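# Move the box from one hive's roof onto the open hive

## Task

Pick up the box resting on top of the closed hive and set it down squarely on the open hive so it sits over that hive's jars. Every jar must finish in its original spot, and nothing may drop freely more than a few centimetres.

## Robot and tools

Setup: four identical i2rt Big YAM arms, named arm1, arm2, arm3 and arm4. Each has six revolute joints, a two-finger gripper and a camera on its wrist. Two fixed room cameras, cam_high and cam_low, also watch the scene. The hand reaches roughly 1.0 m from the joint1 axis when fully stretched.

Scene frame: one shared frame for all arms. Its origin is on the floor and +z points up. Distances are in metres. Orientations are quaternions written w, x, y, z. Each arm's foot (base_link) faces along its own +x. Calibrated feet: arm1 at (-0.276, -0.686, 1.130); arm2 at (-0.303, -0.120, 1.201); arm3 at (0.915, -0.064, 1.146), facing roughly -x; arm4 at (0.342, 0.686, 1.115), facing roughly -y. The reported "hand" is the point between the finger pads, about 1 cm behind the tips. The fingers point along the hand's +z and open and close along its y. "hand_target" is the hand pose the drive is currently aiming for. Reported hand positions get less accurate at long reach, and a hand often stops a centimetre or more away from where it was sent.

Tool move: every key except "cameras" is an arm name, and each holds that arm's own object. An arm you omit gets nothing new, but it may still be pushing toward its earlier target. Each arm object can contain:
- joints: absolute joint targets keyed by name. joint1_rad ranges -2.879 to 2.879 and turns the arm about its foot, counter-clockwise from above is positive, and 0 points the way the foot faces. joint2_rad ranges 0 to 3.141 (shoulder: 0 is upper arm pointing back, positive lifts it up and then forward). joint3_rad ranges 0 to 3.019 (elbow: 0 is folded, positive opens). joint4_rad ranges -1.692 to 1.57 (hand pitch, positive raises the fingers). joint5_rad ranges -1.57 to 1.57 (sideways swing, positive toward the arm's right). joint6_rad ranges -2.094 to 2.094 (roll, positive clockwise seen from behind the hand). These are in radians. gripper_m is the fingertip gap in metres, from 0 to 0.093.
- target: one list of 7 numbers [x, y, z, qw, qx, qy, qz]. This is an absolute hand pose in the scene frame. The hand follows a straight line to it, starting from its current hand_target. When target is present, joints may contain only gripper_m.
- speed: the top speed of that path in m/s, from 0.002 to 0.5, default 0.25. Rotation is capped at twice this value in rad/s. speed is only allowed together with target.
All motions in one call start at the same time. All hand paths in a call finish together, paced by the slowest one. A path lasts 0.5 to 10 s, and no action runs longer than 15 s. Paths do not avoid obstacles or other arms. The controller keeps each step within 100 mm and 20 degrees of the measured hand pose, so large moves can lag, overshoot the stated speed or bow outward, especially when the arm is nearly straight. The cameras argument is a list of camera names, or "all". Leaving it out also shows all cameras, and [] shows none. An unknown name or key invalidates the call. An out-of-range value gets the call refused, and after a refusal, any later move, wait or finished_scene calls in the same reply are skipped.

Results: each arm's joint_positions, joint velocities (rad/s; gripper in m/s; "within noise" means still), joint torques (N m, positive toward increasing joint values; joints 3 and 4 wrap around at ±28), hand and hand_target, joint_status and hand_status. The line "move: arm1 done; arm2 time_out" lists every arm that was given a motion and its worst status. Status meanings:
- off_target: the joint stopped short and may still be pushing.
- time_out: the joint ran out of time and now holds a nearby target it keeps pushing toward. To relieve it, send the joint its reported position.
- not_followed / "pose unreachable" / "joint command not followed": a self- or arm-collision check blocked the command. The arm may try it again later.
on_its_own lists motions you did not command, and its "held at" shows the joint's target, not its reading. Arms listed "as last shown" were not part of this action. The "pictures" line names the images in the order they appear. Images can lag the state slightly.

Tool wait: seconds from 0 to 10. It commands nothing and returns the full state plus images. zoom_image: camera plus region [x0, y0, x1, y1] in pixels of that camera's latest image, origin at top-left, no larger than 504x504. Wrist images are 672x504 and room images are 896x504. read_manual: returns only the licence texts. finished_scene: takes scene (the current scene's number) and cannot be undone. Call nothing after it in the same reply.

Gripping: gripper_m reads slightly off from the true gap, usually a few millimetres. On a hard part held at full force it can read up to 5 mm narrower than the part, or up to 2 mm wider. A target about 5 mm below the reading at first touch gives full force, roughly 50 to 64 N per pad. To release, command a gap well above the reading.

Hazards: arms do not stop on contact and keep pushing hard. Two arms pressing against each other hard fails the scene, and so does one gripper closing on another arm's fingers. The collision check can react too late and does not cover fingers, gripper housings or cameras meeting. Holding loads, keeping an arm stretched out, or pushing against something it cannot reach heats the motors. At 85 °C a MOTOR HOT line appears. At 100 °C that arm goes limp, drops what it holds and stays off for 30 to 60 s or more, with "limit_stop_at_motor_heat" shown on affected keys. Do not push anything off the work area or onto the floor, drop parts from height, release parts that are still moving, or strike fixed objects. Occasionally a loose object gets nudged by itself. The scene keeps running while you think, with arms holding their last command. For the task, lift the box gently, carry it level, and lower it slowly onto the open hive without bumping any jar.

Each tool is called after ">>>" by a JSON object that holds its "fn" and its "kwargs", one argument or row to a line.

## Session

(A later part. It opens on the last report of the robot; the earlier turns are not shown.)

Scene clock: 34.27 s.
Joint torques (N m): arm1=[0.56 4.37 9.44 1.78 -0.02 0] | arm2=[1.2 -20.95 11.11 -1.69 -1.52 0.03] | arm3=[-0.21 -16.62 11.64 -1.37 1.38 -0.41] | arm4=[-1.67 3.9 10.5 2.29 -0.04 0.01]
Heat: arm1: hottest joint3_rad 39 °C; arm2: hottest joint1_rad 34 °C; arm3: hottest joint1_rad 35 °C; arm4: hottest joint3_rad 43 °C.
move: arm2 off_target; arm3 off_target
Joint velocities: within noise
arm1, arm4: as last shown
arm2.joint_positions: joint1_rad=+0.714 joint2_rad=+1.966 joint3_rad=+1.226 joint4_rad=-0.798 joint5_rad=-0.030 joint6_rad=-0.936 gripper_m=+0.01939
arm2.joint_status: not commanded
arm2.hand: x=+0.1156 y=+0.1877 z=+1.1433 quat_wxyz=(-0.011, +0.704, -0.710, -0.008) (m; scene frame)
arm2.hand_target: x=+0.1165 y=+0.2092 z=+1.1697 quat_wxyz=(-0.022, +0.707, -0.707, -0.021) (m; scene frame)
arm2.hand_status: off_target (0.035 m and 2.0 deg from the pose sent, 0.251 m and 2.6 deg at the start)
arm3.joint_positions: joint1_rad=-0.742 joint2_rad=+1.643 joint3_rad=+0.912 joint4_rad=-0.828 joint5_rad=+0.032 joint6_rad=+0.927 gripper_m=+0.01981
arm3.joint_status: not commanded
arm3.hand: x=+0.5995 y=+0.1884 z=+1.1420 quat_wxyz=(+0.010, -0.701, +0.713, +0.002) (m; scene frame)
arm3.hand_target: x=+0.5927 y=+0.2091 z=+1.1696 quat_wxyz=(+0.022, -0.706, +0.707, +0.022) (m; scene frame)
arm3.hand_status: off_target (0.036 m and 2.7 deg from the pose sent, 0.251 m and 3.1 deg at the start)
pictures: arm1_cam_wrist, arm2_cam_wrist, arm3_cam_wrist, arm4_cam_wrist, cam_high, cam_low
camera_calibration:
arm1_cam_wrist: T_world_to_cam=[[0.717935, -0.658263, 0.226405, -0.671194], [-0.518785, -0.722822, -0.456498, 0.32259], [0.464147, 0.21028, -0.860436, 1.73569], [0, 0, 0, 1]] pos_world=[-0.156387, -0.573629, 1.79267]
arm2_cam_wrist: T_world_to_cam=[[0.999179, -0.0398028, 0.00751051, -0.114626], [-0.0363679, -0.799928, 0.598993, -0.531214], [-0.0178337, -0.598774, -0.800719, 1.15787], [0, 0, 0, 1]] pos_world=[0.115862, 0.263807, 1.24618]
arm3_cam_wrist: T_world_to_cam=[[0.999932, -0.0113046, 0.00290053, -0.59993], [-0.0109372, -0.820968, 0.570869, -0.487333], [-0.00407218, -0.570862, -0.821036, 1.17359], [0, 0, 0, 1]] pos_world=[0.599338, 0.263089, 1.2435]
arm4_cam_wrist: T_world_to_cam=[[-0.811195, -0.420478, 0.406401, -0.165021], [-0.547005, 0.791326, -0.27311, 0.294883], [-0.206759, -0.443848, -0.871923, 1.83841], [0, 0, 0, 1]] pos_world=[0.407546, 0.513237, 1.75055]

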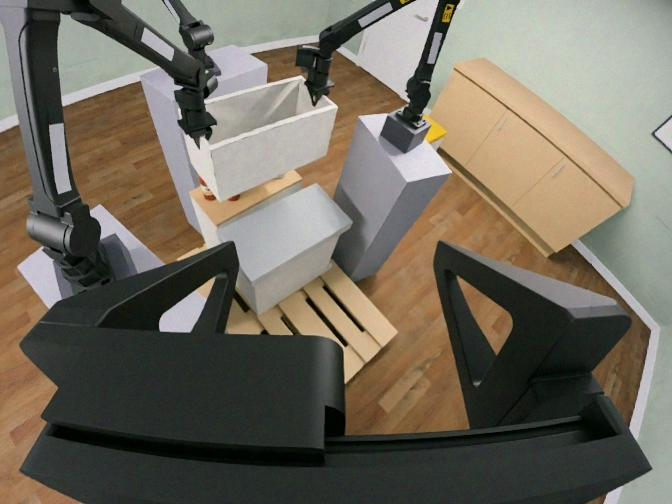

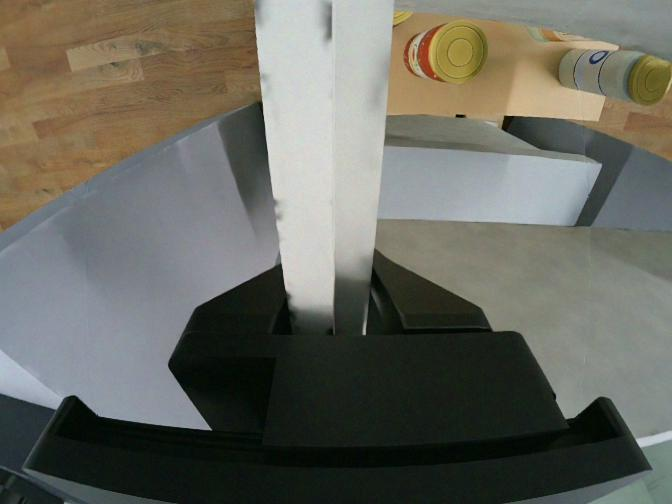

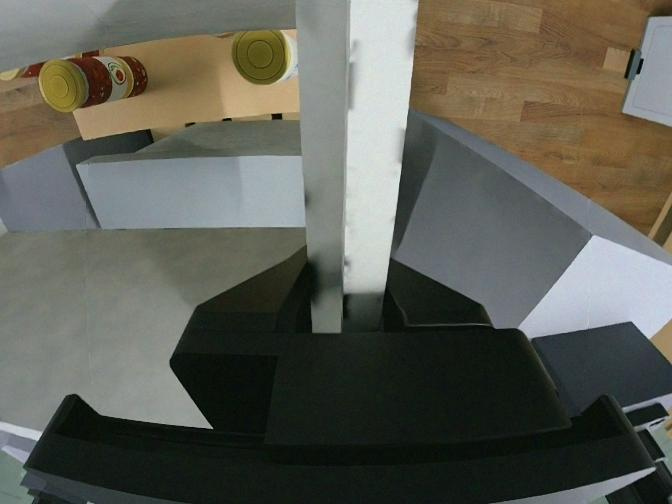

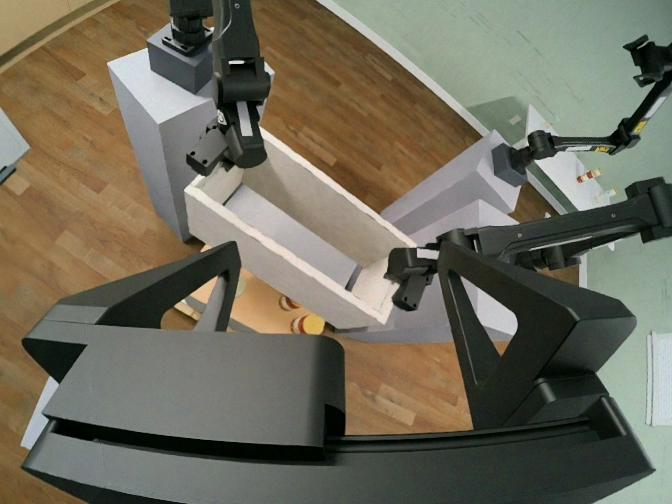

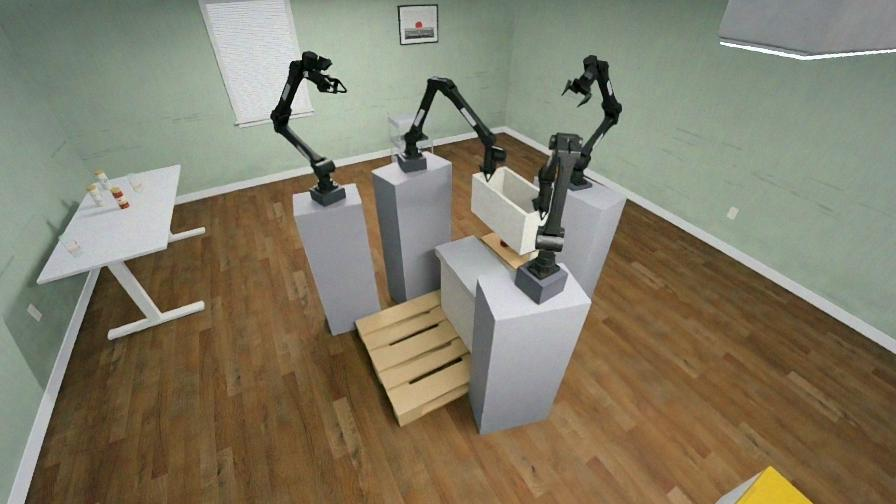

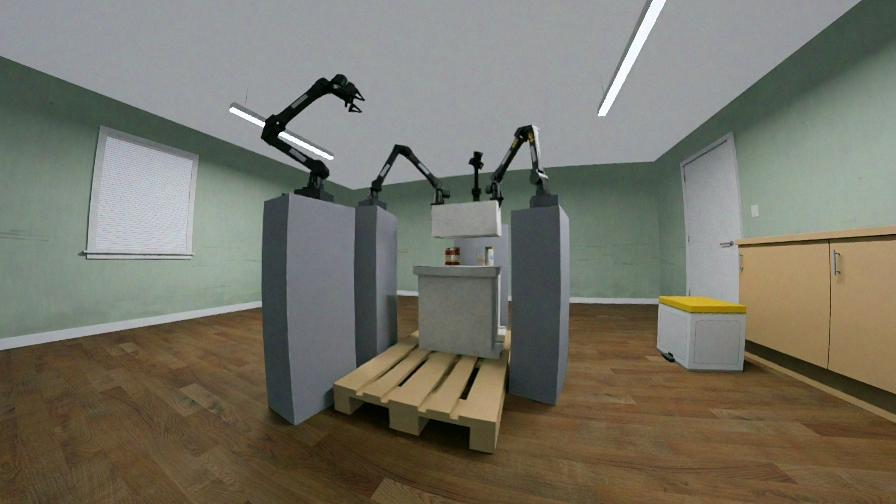

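>>> {"fn": "zoom_image", "kwargs": {
  "camera": "arm2_cam_wrist",
  "region": [370, 0, 672, 240]
}}

>>> {"fn": "zoom_image", "kwargs": {
  "camera": "arm3_cam_wrist",
  "region": [0, 0, 320, 240]
}}

Scaled by 1.669 from the camera's 672x504 image, which has a finer 960x720 frame.

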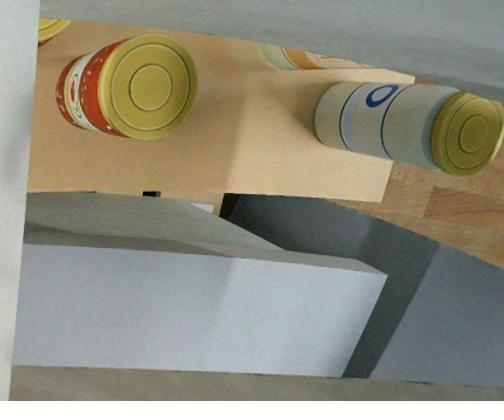

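Scaled by 1.575 from the camera's 672x504 image, which has a finer 960x720 frame.

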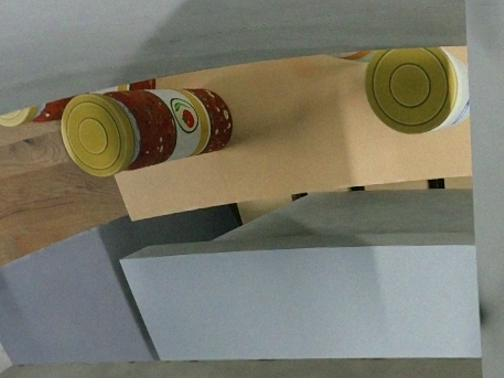

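>>> {"fn": "move", "kwargs": {
  "arm2": {"target":[0.121,0.294,1.175,-0.0212,0.722,-0.691,-0.0212],"speed":0.14},
  "arm3": {"target":[0.596,0.316,1.175,-0.0212,0.722,-0.691,-0.0212],"speed":0.14},
  "cameras": ["arm1_cam_wrist","arm2_cam_wrist","arm3_cam_wrist","cam_high","cam_low"]
}}

>>> {"fn": "zoom_image", "kwargs": {
  "camera": "arm2_cam_wrist",
  "region": [370, 0, 672, 240]
}}

>>> {"fn": "zoom_image", "kwargs": {
  "camera": "arm3_cam_wrist",
  "region": [0, 0, 320, 240]
}}

>>> {"fn": "zoom_image", "kwargs": {
  "camera": "cam_high",
  "region": [450, 130, 590, 270]
}}

>>> {"fn": "zoom_image", "kwargs": {
  "camera": "arm1_cam_wrist",
  "region": [160, 60, 360, 260]
}}

Scene clock: 52.80 s.
Joint torques (N m): arm1=[0.44 4.42 9.46 1.8 -0.02 0] | arm2=[1.55 -23.94 12.55 -1.62 -1.73 0.03] | arm3=[-0.56 -20.72 12.9 -1.29 1.55 -0.46] | arm4=[-0.62 3.19 10.43 2.3 -0.03 0.06]
Heat: arm1: hottest joint3_rad 41 °C; arm2: hottest joint3_rad 38 °C; arm3: hottest joint3_rad 35 °C; arm4: hottest joint3_rad 44 °C.
move: arm2 off_target; arm3 off_target
Joint velocities: within noise
arm1.joint_positions: joint1_rad=+0.165 joint2_rad=+0.548 joint3_rad=+1.345 joint4_rad=-1.232 joint5_rad=-0.217 joint6_rad=-0.340 gripper_m=+0.09396
arm1.joint_status: not commanded
arm1.hand: x=-0.1000 y=-0.5475 z=+1.6867 quat_wxyz=(-0.528, +0.393, -0.741, -0.131) (m; scene frame)
arm1.hand_target: x=-0.1029 y=-0.5491 z=+1.6986 quat_wxyz=(-0.539, +0.391, -0.734, -0.131) (m; scene frame)
arm1.hand_status: not commanded
arm2.joint_positions: joint1_rad=+0.821 joint2_rad=+2.082 joint3_rad=+1.422 joint4_rad=-0.893 joint5_rad=-0.021 joint6_rad=-0.871 gripper_m=+0.01939
arm2.joint_status: not commanded
arm2.hand: x=+0.1199 y=+0.2643 z=+1.1393 quat_wxyz=(-0.003, +0.719, -0.695, -0.005) (m; scene frame)
arm2.hand_target: x=+0.1200 y=+0.2926 z=+1.1747 quat_wxyz=(-0.022, +0.722, -0.691, -0.021) (m; scene frame)
arm2.hand_status: off_target (0.046 m and 2.8 deg from the pose sent, 0.111 m and 3.5 deg at the start)
arm3.joint_positions: joint1_rad=-0.915 joint2_rad=+1.795 joint3_rad=+1.118 joint4_rad=-0.893 joint5_rad=+0.018 joint6_rad=+0.712 gripper_m=+0.01981
arm3.joint_status: not commanded
arm3.hand: x=+0.6014 y=+0.2860 z=+1.1372 quat_wxyz=(+0.003, -0.716, +0.698, -0.006) (m; scene frame)
arm3.hand_target: x=+0.5971 y=+0.3144 z=+1.1749 quat_wxyz=(+0.022, -0.721, +0.692, +0.022) (m; scene frame)
arm3.hand_status: off_target (0.049 m and 3.9 deg from the pose sent, 0.132 m and 4.3 deg at the start)
arm4.joint_positions: joint1_rad=+0.337 joint2_rad=+0.580 joint3_rad=+1.357 joint4_rad=-1.358 joint5_rad=+0.031 joint6_rad=-0.490 gripper_m=+0.09396
arm4.joint_status: not commanded
arm4.hand: x=+0.3795 y=+0.4625 z=+1.6399 quat_wxyz=(-0.273, -0.382, -0.795, +0.384) (m; scene frame)
arm4.hand_target: x=+0.3789 y=+0.4651 z=+1.6508 quat_wxyz=(-0.280, -0.380, -0.789, +0.393) (m; scene frame)
arm4.hand_status: not commanded
pictures: arm1_cam_wrist, arm2_cam_wrist, arm3_cam_wrist, cam_high, cam_low
camera_calibration:
arm1_cam_wrist: T_world_to_cam=[[0.717935, -0.658263, 0.226405, -0.671194], [-0.518785, -0.722822, -0.456498, 0.32259], [0.464147, 0.21028, -0.860436, 1.73569], [0, 0, 0, 1]] pos_world=[-0.156387, -0.573629, 1.79267]
arm2_cam_wrist: T_world_to_cam=[[0.999998, 0.00200368, -0.000369352, -0.117996], [0.00181126, -0.791241, 0.611502, -0.488482], [0.000933009, -0.611501, -0.791243, 1.19101], [0, 0, 0, 1]] pos_world=[0.117769, 0.342034, 1.24104]
arm3_cam_wrist: T_world_to_cam=[[0.999514, 0.0307341, 0.00511853, -0.615014], [0.0218583, -0.808746, 0.587752, -0.446981], [0.0222036, -0.587355, -0.809025, 1.20062], [0, 0, 0, 1]] pos_world=[0.597828, 0.362598, 1.23719]

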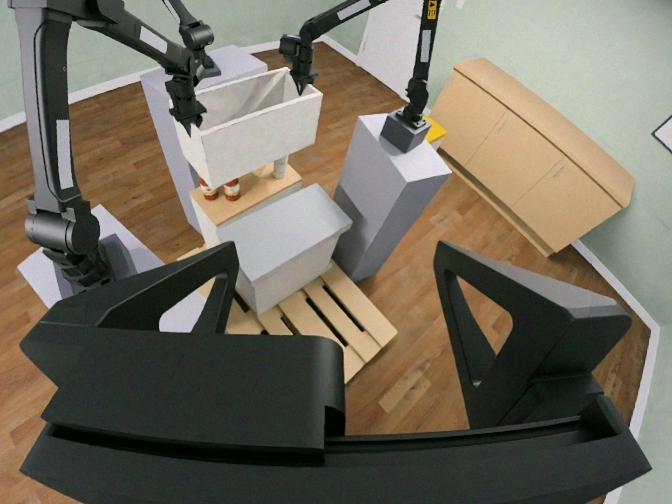

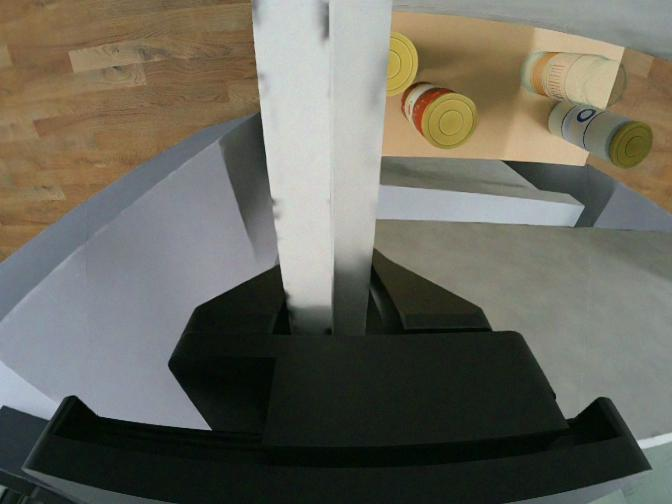

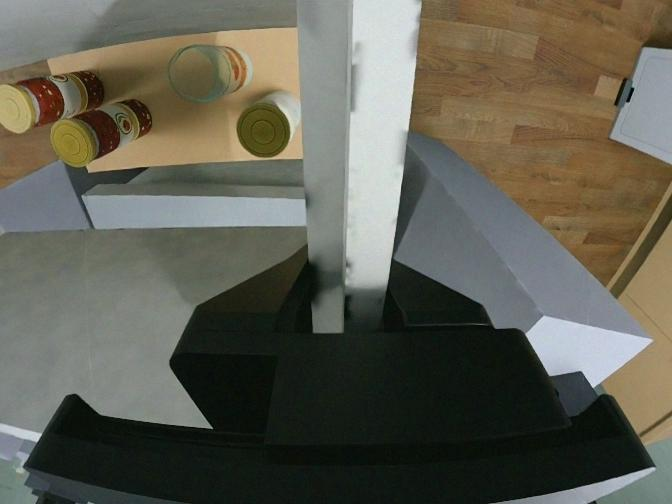

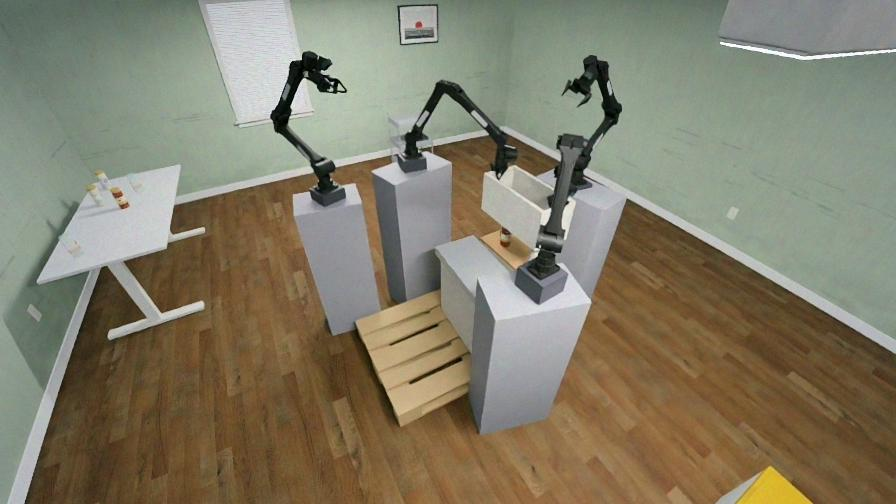

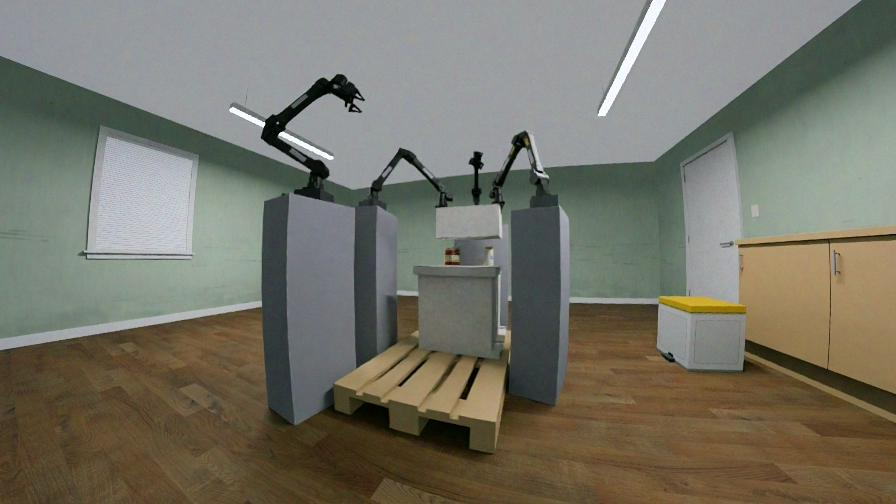

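Scaled by 1.669 from the camera's 672x504 image, which has a finer 960x720 frame.

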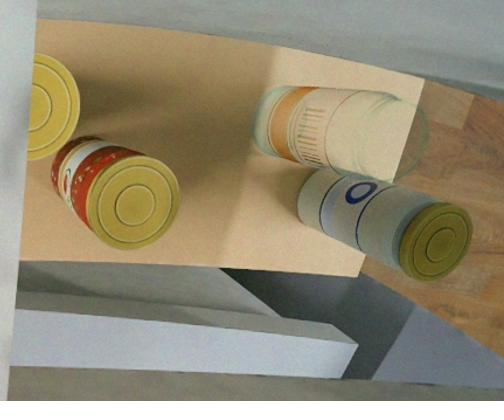

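Scaled by 1.575 from the camera's 672x504 image, which has a finer 960x720 frame.

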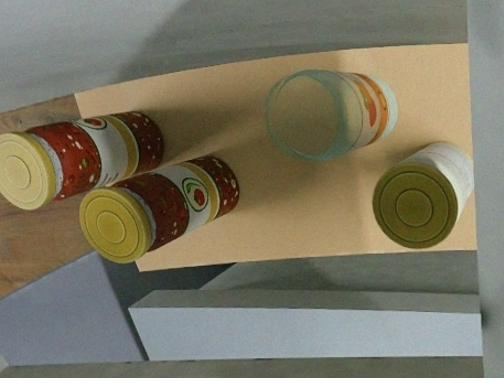

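Scaled by 3.600.

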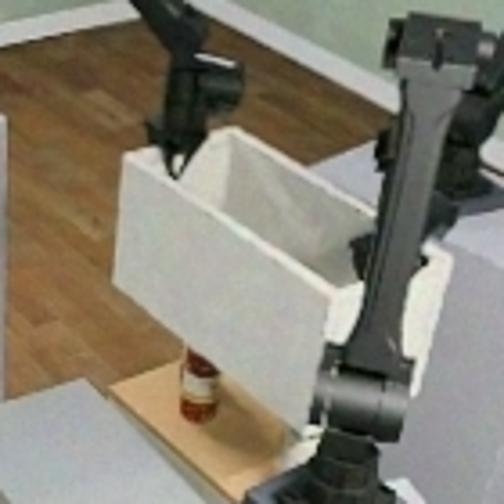

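Scaled by 2.520 from the camera's 672x504 image, which has a finer 960x720 frame.

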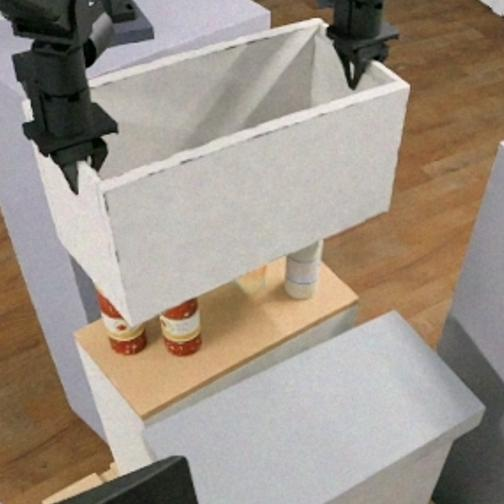

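>>> {"fn": "move", "kwargs": {
  "arm2": {"target":[0.120,0.298,1.10,-0.0212,0.724,-0.689,-0.0212],"speed":0.12},
  "arm3": {"target":[0.597,0.325,1.10,-0.0212,0.724,-0.689,-0.0212],"speed":0.12},
  "cameras": ["arm1_cam_wrist","arm2_cam_wrist","arm3_cam_wrist","arm4_cam_wrist","cam_high","cam_low"]
}}

>>> {"fn": "zoom_image", "kwargs": {
  "camera": "cam_high",
  "region": [450, 150, 590, 290]
}}

>>> {"fn": "zoom_image", "kwargs": {
  "camera": "arm1_cam_wrist",
  "region": [160, 80, 360, 260]
}}

>>> {"fn": "zoom_image", "kwargs": {
  "camera": "arm2_cam_wrist",
  "region": [370, 0, 672, 240]
}}

>>> {"fn": "zoom_image", "kwargs": {
  "camera": "arm3_cam_wrist",
  "region": [0, 0, 320, 240]
}}

>>> {"fn": "zoom_image", "kwargs": {
  "camera": "arm4_cam_wrist",
  "region": [150, 100, 450, 350]
}}

Scene clock: 61.90 s.
Joint torques (N m): arm1=[0.44 4.37 9.44 1.8 -0.02 0] | arm2=[1.38 -24.76 10.24 -0.36 -1.78 0.06] | arm3=[-1.03 -22.71 8.84 -0.29 1.67 -0.44] | arm4=[-1.14 3.08 10.55 2.13 -0.05 0.02]
Heat: arm1: hottest joint3_rad 42 °C; arm2: hottest joint3_rad 41 °C; arm3: hottest joint3_rad 38 °C; arm4: hottest joint3_rad 45 °C.
move: arm2 off_target; arm3 off_target
Joint velocities: within noise
arm1, arm4: as last shown
arm2.joint_positions: joint1_rad=+0.829 joint2_rad=+2.207 joint3_rad=+1.422 joint4_rad=-0.780 joint5_rad=-0.020 joint6_rad=-0.871 gripper_m=+0.01943
arm2.joint_status: not commanded
arm2.hand: x=+0.1170 y=+0.2670 z=+1.0706 quat_wxyz=(+0.003, +0.722, -0.692, -0.005) (m; scene frame)
arm2.hand_target: x=+0.1191 y=+0.2969 z=+1.1001 quat_wxyz=(-0.021, +0.724, -0.689, -0.022) (m; scene frame)
arm2.hand_status: off_target (0.043 m and 3.4 deg from the pose sent, 0.052 m and 2.9 deg at the start)
arm3.joint_positions: joint1_rad=-0.923 joint2_rad=+1.947 joint3_rad=+1.118 joint4_rad=-0.745 joint5_rad=+0.014 joint6_rad=+0.689 gripper_m=+0.01981
arm3.joint_status: not commanded
arm3.hand: x=+0.5966 y=+0.2954 z=+1.0679 quat_wxyz=(+0.002, -0.721, +0.693, -0.008) (m; scene frame)
arm3.hand_target: x=+0.5976 y=+0.3238 z=+1.0995 quat_wxyz=(+0.022, -0.724, +0.690, +0.021) (m; scene frame)
arm3.hand_status: off_target (0.044 m and 4.1 deg from the pose sent, 0.054 m and 4.0 deg at the start)
pictures: arm1_cam_wrist, arm2_cam_wrist, arm3_cam_wrist, arm4_cam_wrist, cam_high, cam_low
camera_calibration:
arm1_cam_wrist: T_world_to_cam=[[0.717935, -0.658263, 0.226405, -0.671194], [-0.518785, -0.722822, -0.456498, 0.32259], [0.464147, 0.21028, -0.860436, 1.73569], [0, 0, 0, 1]] pos_world=[-0.156387, -0.573629, 1.79267]
arm2_cam_wrist: T_world_to_cam=[[0.999907, 0.0101882, -0.00906635, -0.107949], [0.0136132, -0.785807, 0.618322, -0.454393], [-0.000824808, -0.618388, -0.785873, 1.13458], [0, 0, 0, 1]] pos_world=[0.11506, 0.345648, 1.17162]
arm3_cam_wrist: T_world_to_cam=[[0.998957, 0.045334, 0.00548301, -0.6145], [0.0332881, -0.805138, 0.592153, -0.411041], [0.0312593, -0.591353, -0.805807, 1.14261], [0, 0, 0, 1]] pos_world=[0.591824, 0.3726, 1.16749]
arm4_cam_wrist: T_world_to_cam=[[-0.811195, -0.420478, 0.406401, -0.165021], [-0.547005, 0.791326, -0.27311, 0.294883], [-0.206759, -0.443848, -0.871923, 1.83841], [0, 0, 0, 1]] pos_world=[0.407546, 0.513237, 1.75055]

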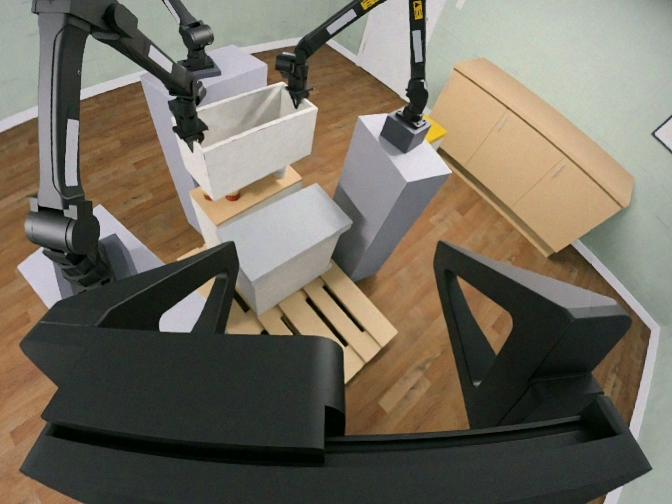

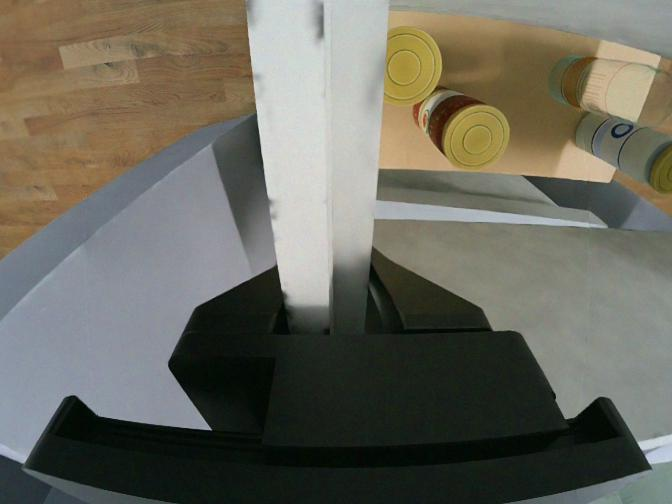

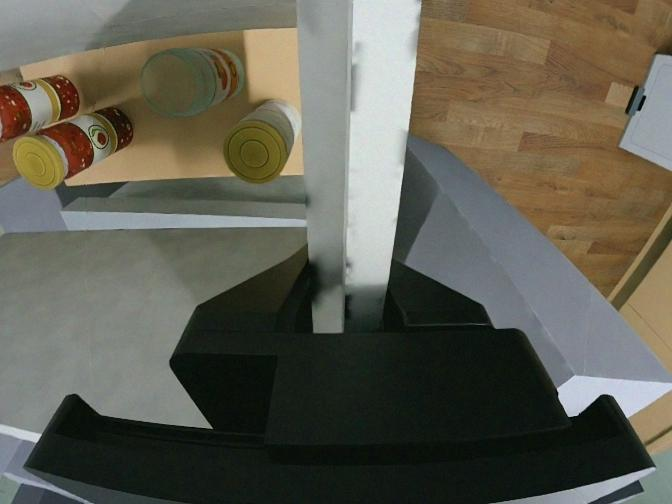

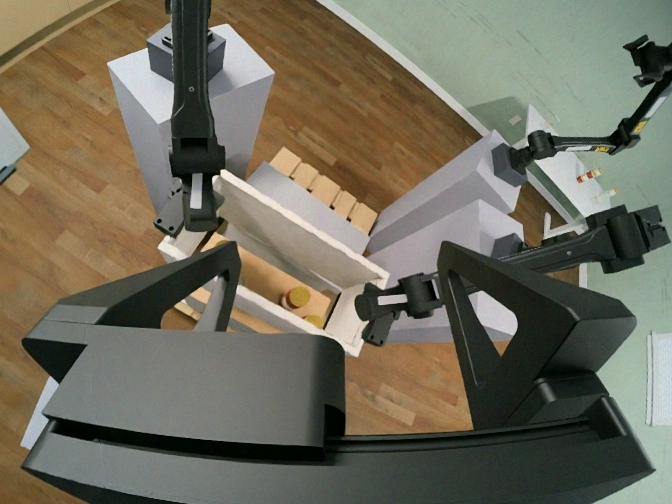

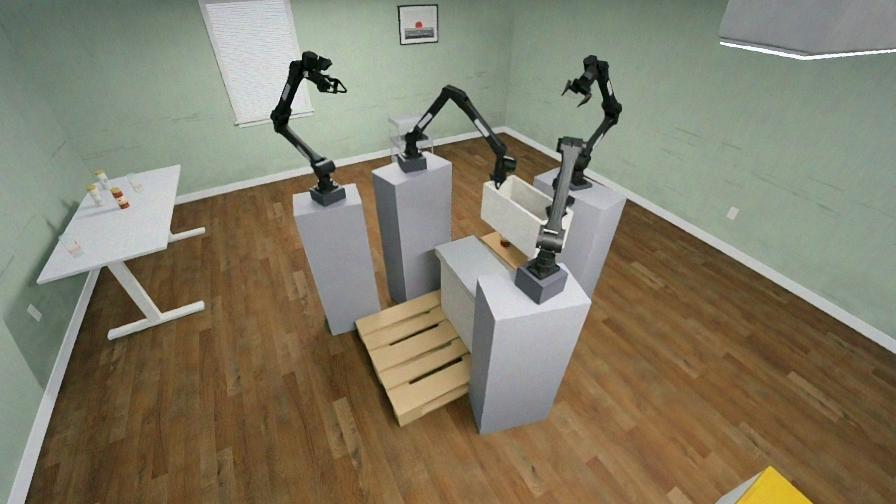

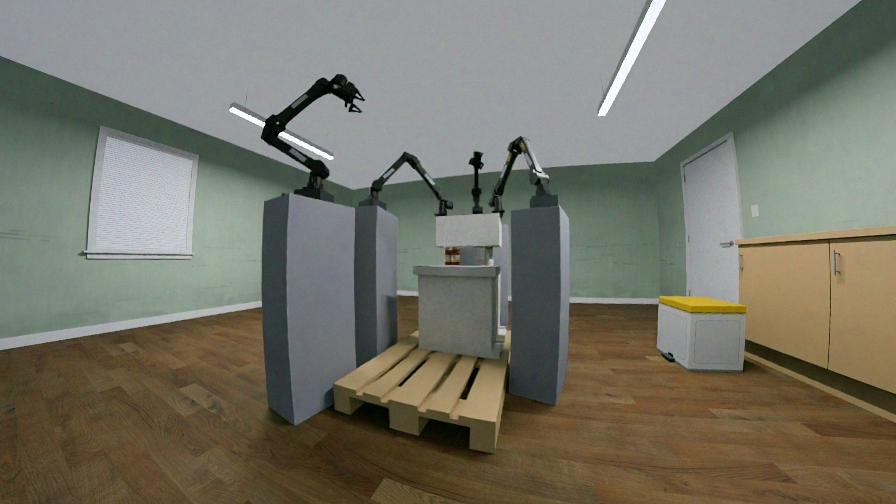

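Scaled by 3.600.

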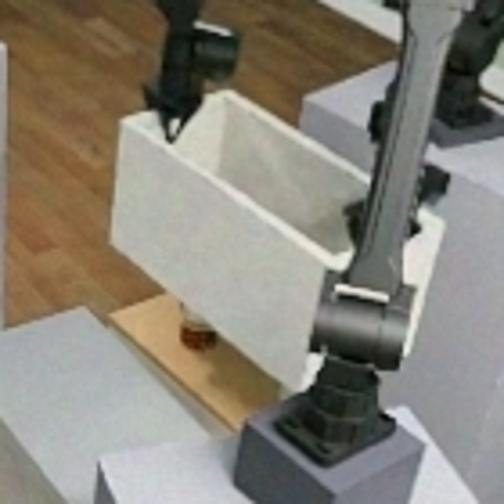

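Scaled by 2.520 from the camera's 672x504 image, which has a finer 960x720 frame.

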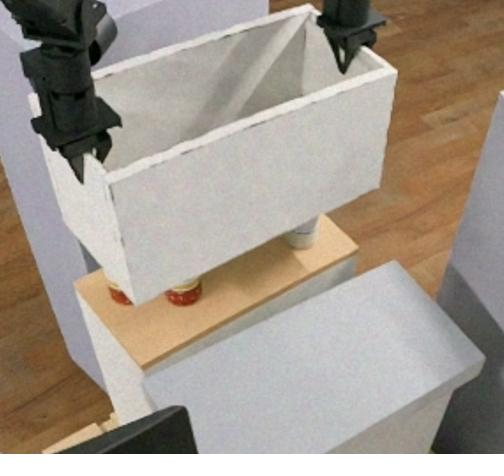

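Scaled by 1.669 from the camera's 672x504 image, which has a finer 960x720 frame.

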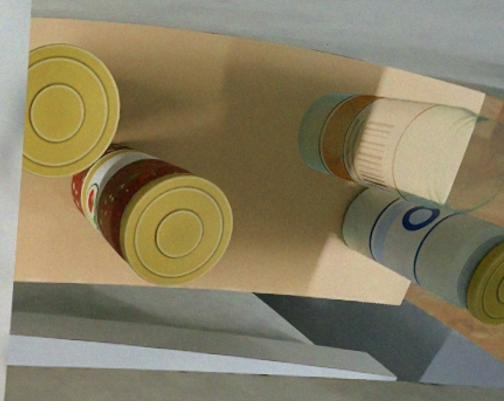

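Scaled by 1.575 from the camera's 672x504 image, which has a finer 960x720 frame.

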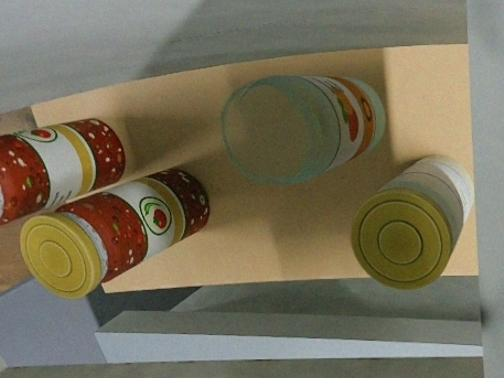

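Scaled by 1.680 from the camera's 672x504 image, which has a finer 960x720 frame.

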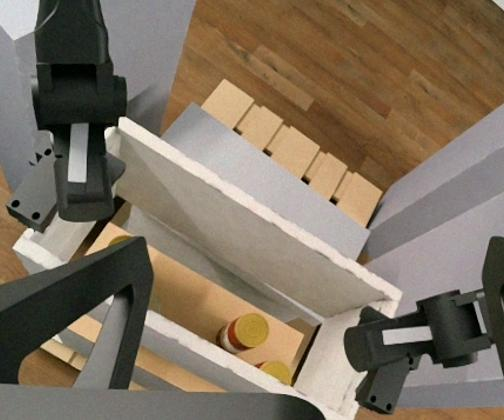

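>>> {"fn": "move", "kwargs": {
  "arm2": {"target":[0.119,0.306,1.015,-0.0212,0.724,-0.689,-0.0212],"speed":0.1},
  "arm3": {"target":[0.596,0.332,1.018,-0.0212,0.724,-0.689,-0.0212],"speed":0.1},
  "cameras": ["arm1_cam_wrist","arm2_cam_wrist","arm3_cam_wrist","arm4_cam_wrist","cam_high","cam_low"]
}}

>>> {"fn": "zoom_image", "kwargs": {
  "camera": "cam_high",
  "region": [450, 160, 590, 300]
}}

>>> {"fn": "zoom_image", "kwargs": {
  "camera": "arm1_cam_wrist",
  "region": [170, 100, 330, 250]
}}

>>> {"fn": "zoom_image", "kwargs": {
  "camera": "arm2_cam_wrist",
  "region": [370, 0, 672, 240]
}}

>>> {"fn": "zoom_image", "kwargs": {
  "camera": "arm3_cam_wrist",
  "region": [0, 0, 320, 240]
}}

>>> {"fn": "zoom_image", "kwargs": {
  "camera": "arm4_cam_wrist",
  "region": [150, 160, 390, 380]
}}

Scene clock: 75.00 s.
Joint torques (N m): arm1=[0.5 4.42 9.43 1.81 -0.02 0] | arm2=[1.9 -24.82 8.83 -0.25 -1.74 0.13] | arm3=[-1.2 -23.18 7.82 -0.28 1.55 -0.47] | arm4=[-1.61 2.9 10.48 2.13 0.02 0]
Heat: arm1: hottest joint3_rad 43 °C; arm2: hottest joint3_rad 42 °C; arm3: hottest joint3_rad 38 °C; arm4: hottest joint3_rad 46 °C.
move: arm2 off_target; arm3 off_target
Joint velocities: within noise
arm1, arm4: as last shown
arm2.joint_positions: joint1_rad=+0.835 joint2_rad=+2.369 joint3_rad=+1.463 joint4_rad=-0.649 joint5_rad=-0.020 joint6_rad=-0.866 gripper_m=+0.01943
arm2.joint_status: not commanded
arm2.hand: x=+0.1196 y=+0.2727 z=+0.9911 quat_wxyz=(-0.001, +0.722, -0.692, -0.005) (m; scene frame)
arm2.hand_target: x=+0.1181 y=+0.3052 z=+1.0151 quat_wxyz=(-0.021, +0.724, -0.689, -0.022) (m; scene frame)
arm2.hand_status: off_target (0.041 m and 2.9 deg from the pose sent, 0.068 m and 3.4 deg at the start)
arm3.joint_positions: joint1_rad=-0.931 joint2_rad=+2.116 joint3_rad=+1.118 joint4_rad=-0.572 joint5_rad=+0.017 joint6_rad=+0.683 gripper_m=+0.01981
arm3.joint_status: not commanded
arm3.hand: x=+0.5984 y=+0.2983 z=+0.9896 quat_wxyz=(+0.003, -0.721, +0.693, -0.007) (m; scene frame)
arm3.hand_target: x=+0.5968 y=+0.3309 z=+1.0178 quat_wxyz=(+0.022, -0.723, +0.690, +0.021) (m; scene frame)
arm3.hand_status: off_target (0.044 m and 3.9 deg from the pose sent, 0.062 m and 4.1 deg at the start)
pictures: arm1_cam_wrist, arm2_cam_wrist, arm3_cam_wrist, arm4_cam_wrist, cam_high, cam_low
camera_calibration:
arm1_cam_wrist: T_world_to_cam=[[0.717935, -0.658263, 0.226405, -0.671194], [-0.518785, -0.722822, -0.456498, 0.32259], [0.464147, 0.21028, -0.860436, 1.73569], [0, 0, 0, 1]] pos_world=[-0.156387, -0.573629, 1.79267]
arm2_cam_wrist: T_world_to_cam=[[0.999935, 0.011111, -0.00238978, -0.118226], [0.0102425, -0.789897, 0.613154, -0.394247], [0.00492509, -0.613139, -0.78996, 1.07763], [0, 0, 0, 1]] pos_world=[0.116949, 0.350638, 1.09274]
arm3_cam_wrist: T_world_to_cam=[[0.998997, 0.044503, 0.00491045, -0.615272], [0.0330881, -0.807709, 0.588653, -0.358014], [0.0301631, -0.5879, -0.808371, 1.08332], [0, 0, 0, 1]] pos_world=[0.593825, 0.375097, 1.08949]
arm4_cam_wrist: T_world_to_cam=[[-0.811195, -0.420478, 0.406401, -0.165021], [-0.547005, 0.791326, -0.27311, 0.294883], [-0.206759, -0.443848, -0.871923, 1.83841], [0, 0, 0, 1]] pos_world=[0.407546, 0.513237, 1.75055]

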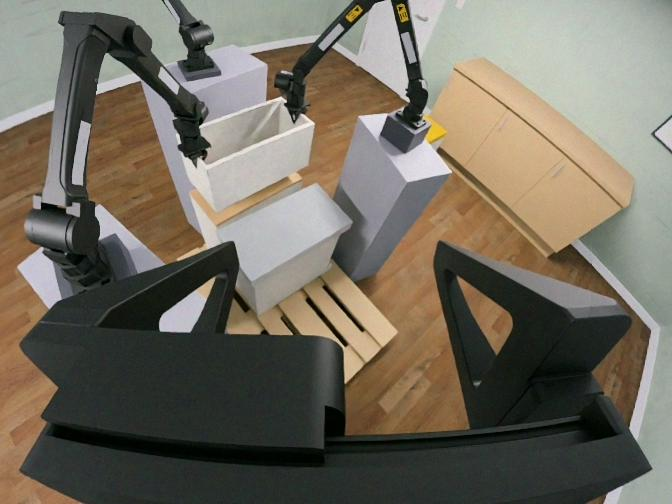

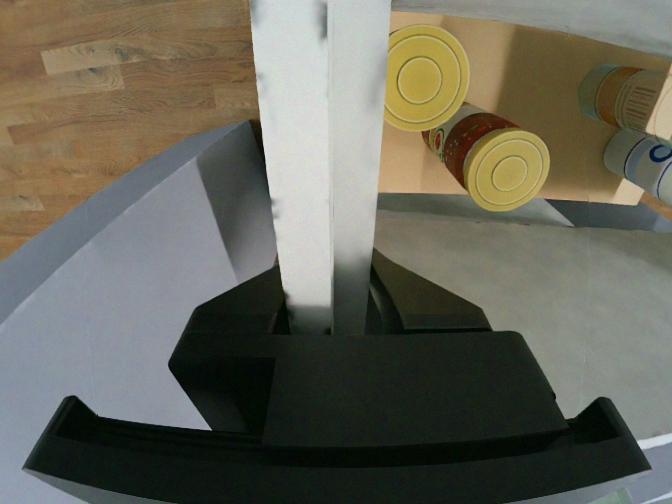

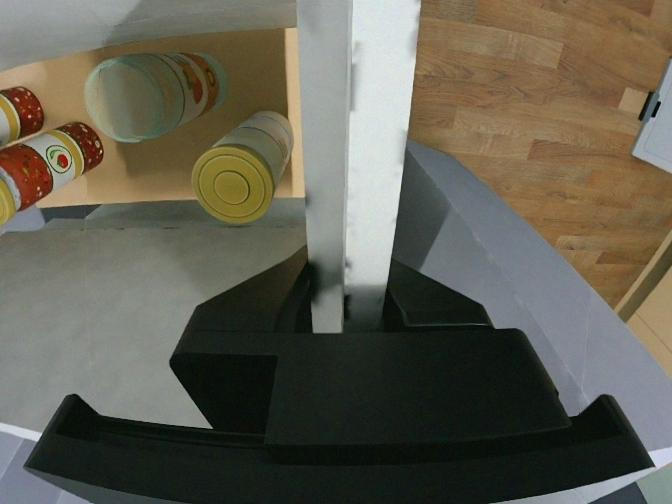

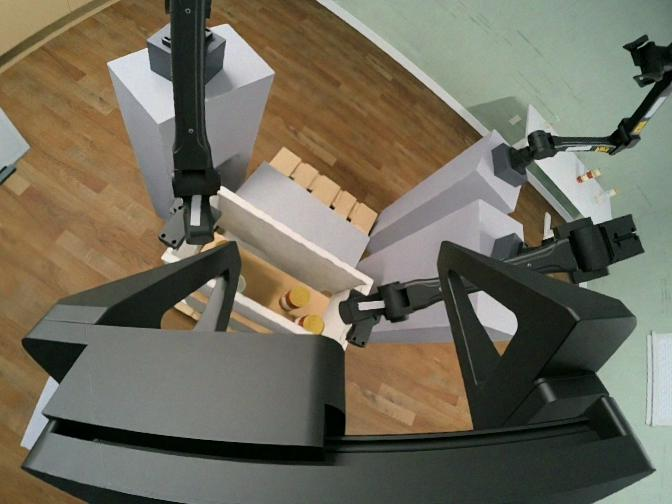

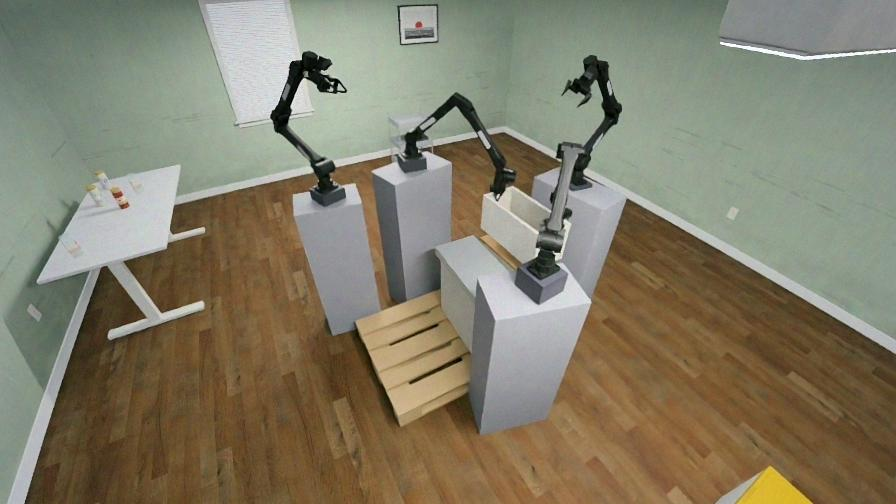

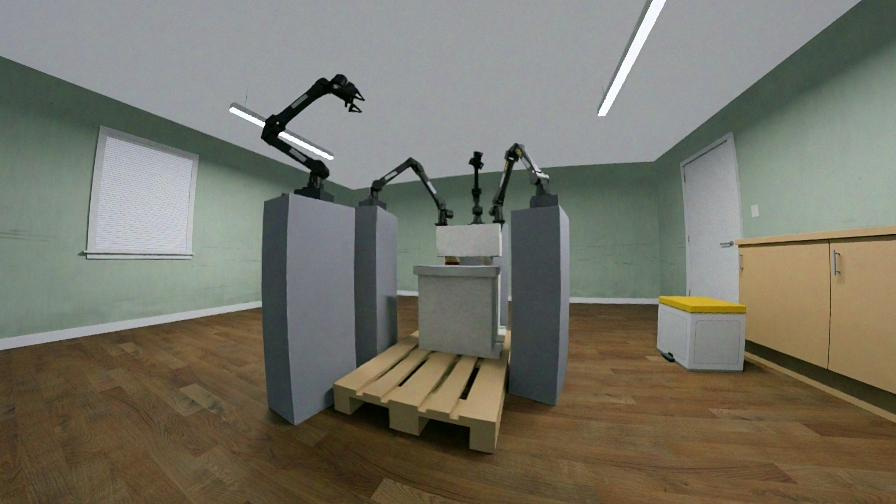

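Scaled by 3.600.

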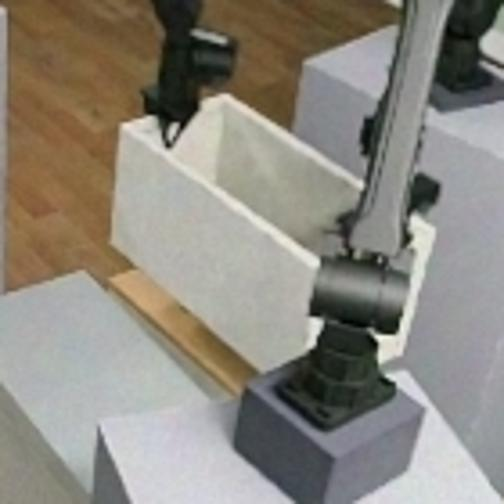

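Scaled by 3.150 from the camera's 672x504 image, which has a finer 960x720 frame.

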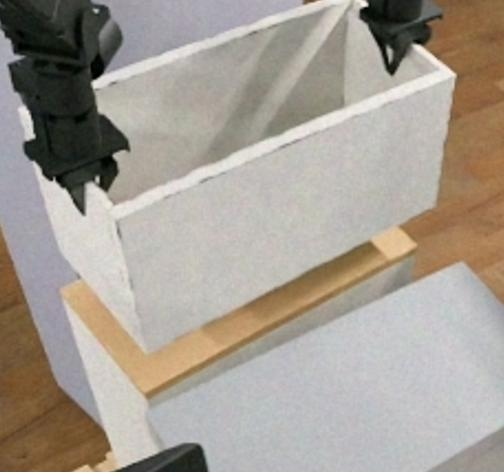

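Scaled by 1.669 from the camera's 672x504 image, which has a finer 960x720 frame.

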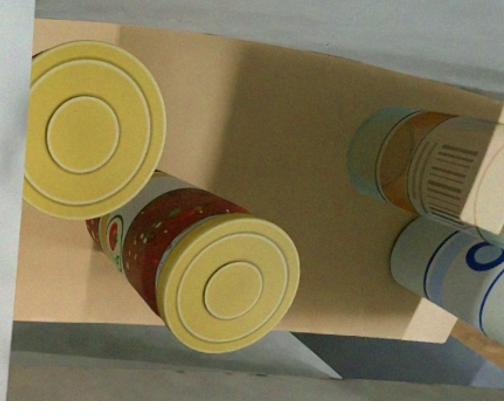

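Scaled by 1.575 from the camera's 672x504 image, which has a finer 960x720 frame.

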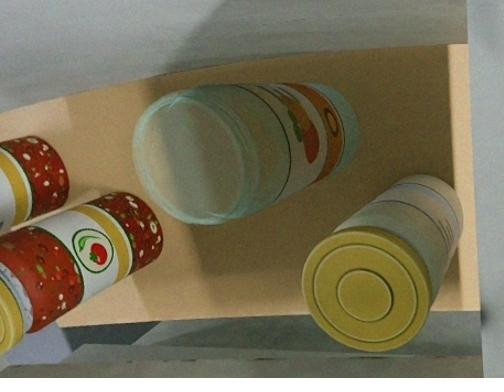

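Scaled by 2.100 from the camera's 672x504 image, which has a finer 960x720 frame.

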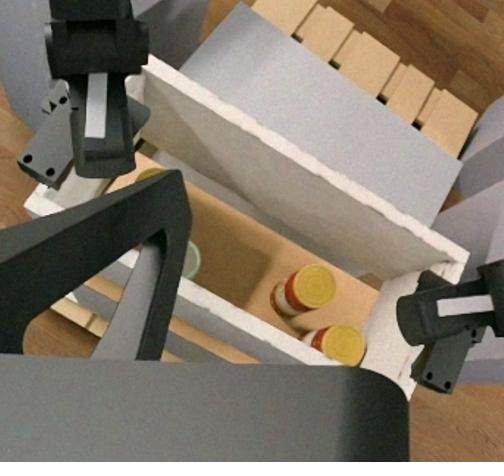

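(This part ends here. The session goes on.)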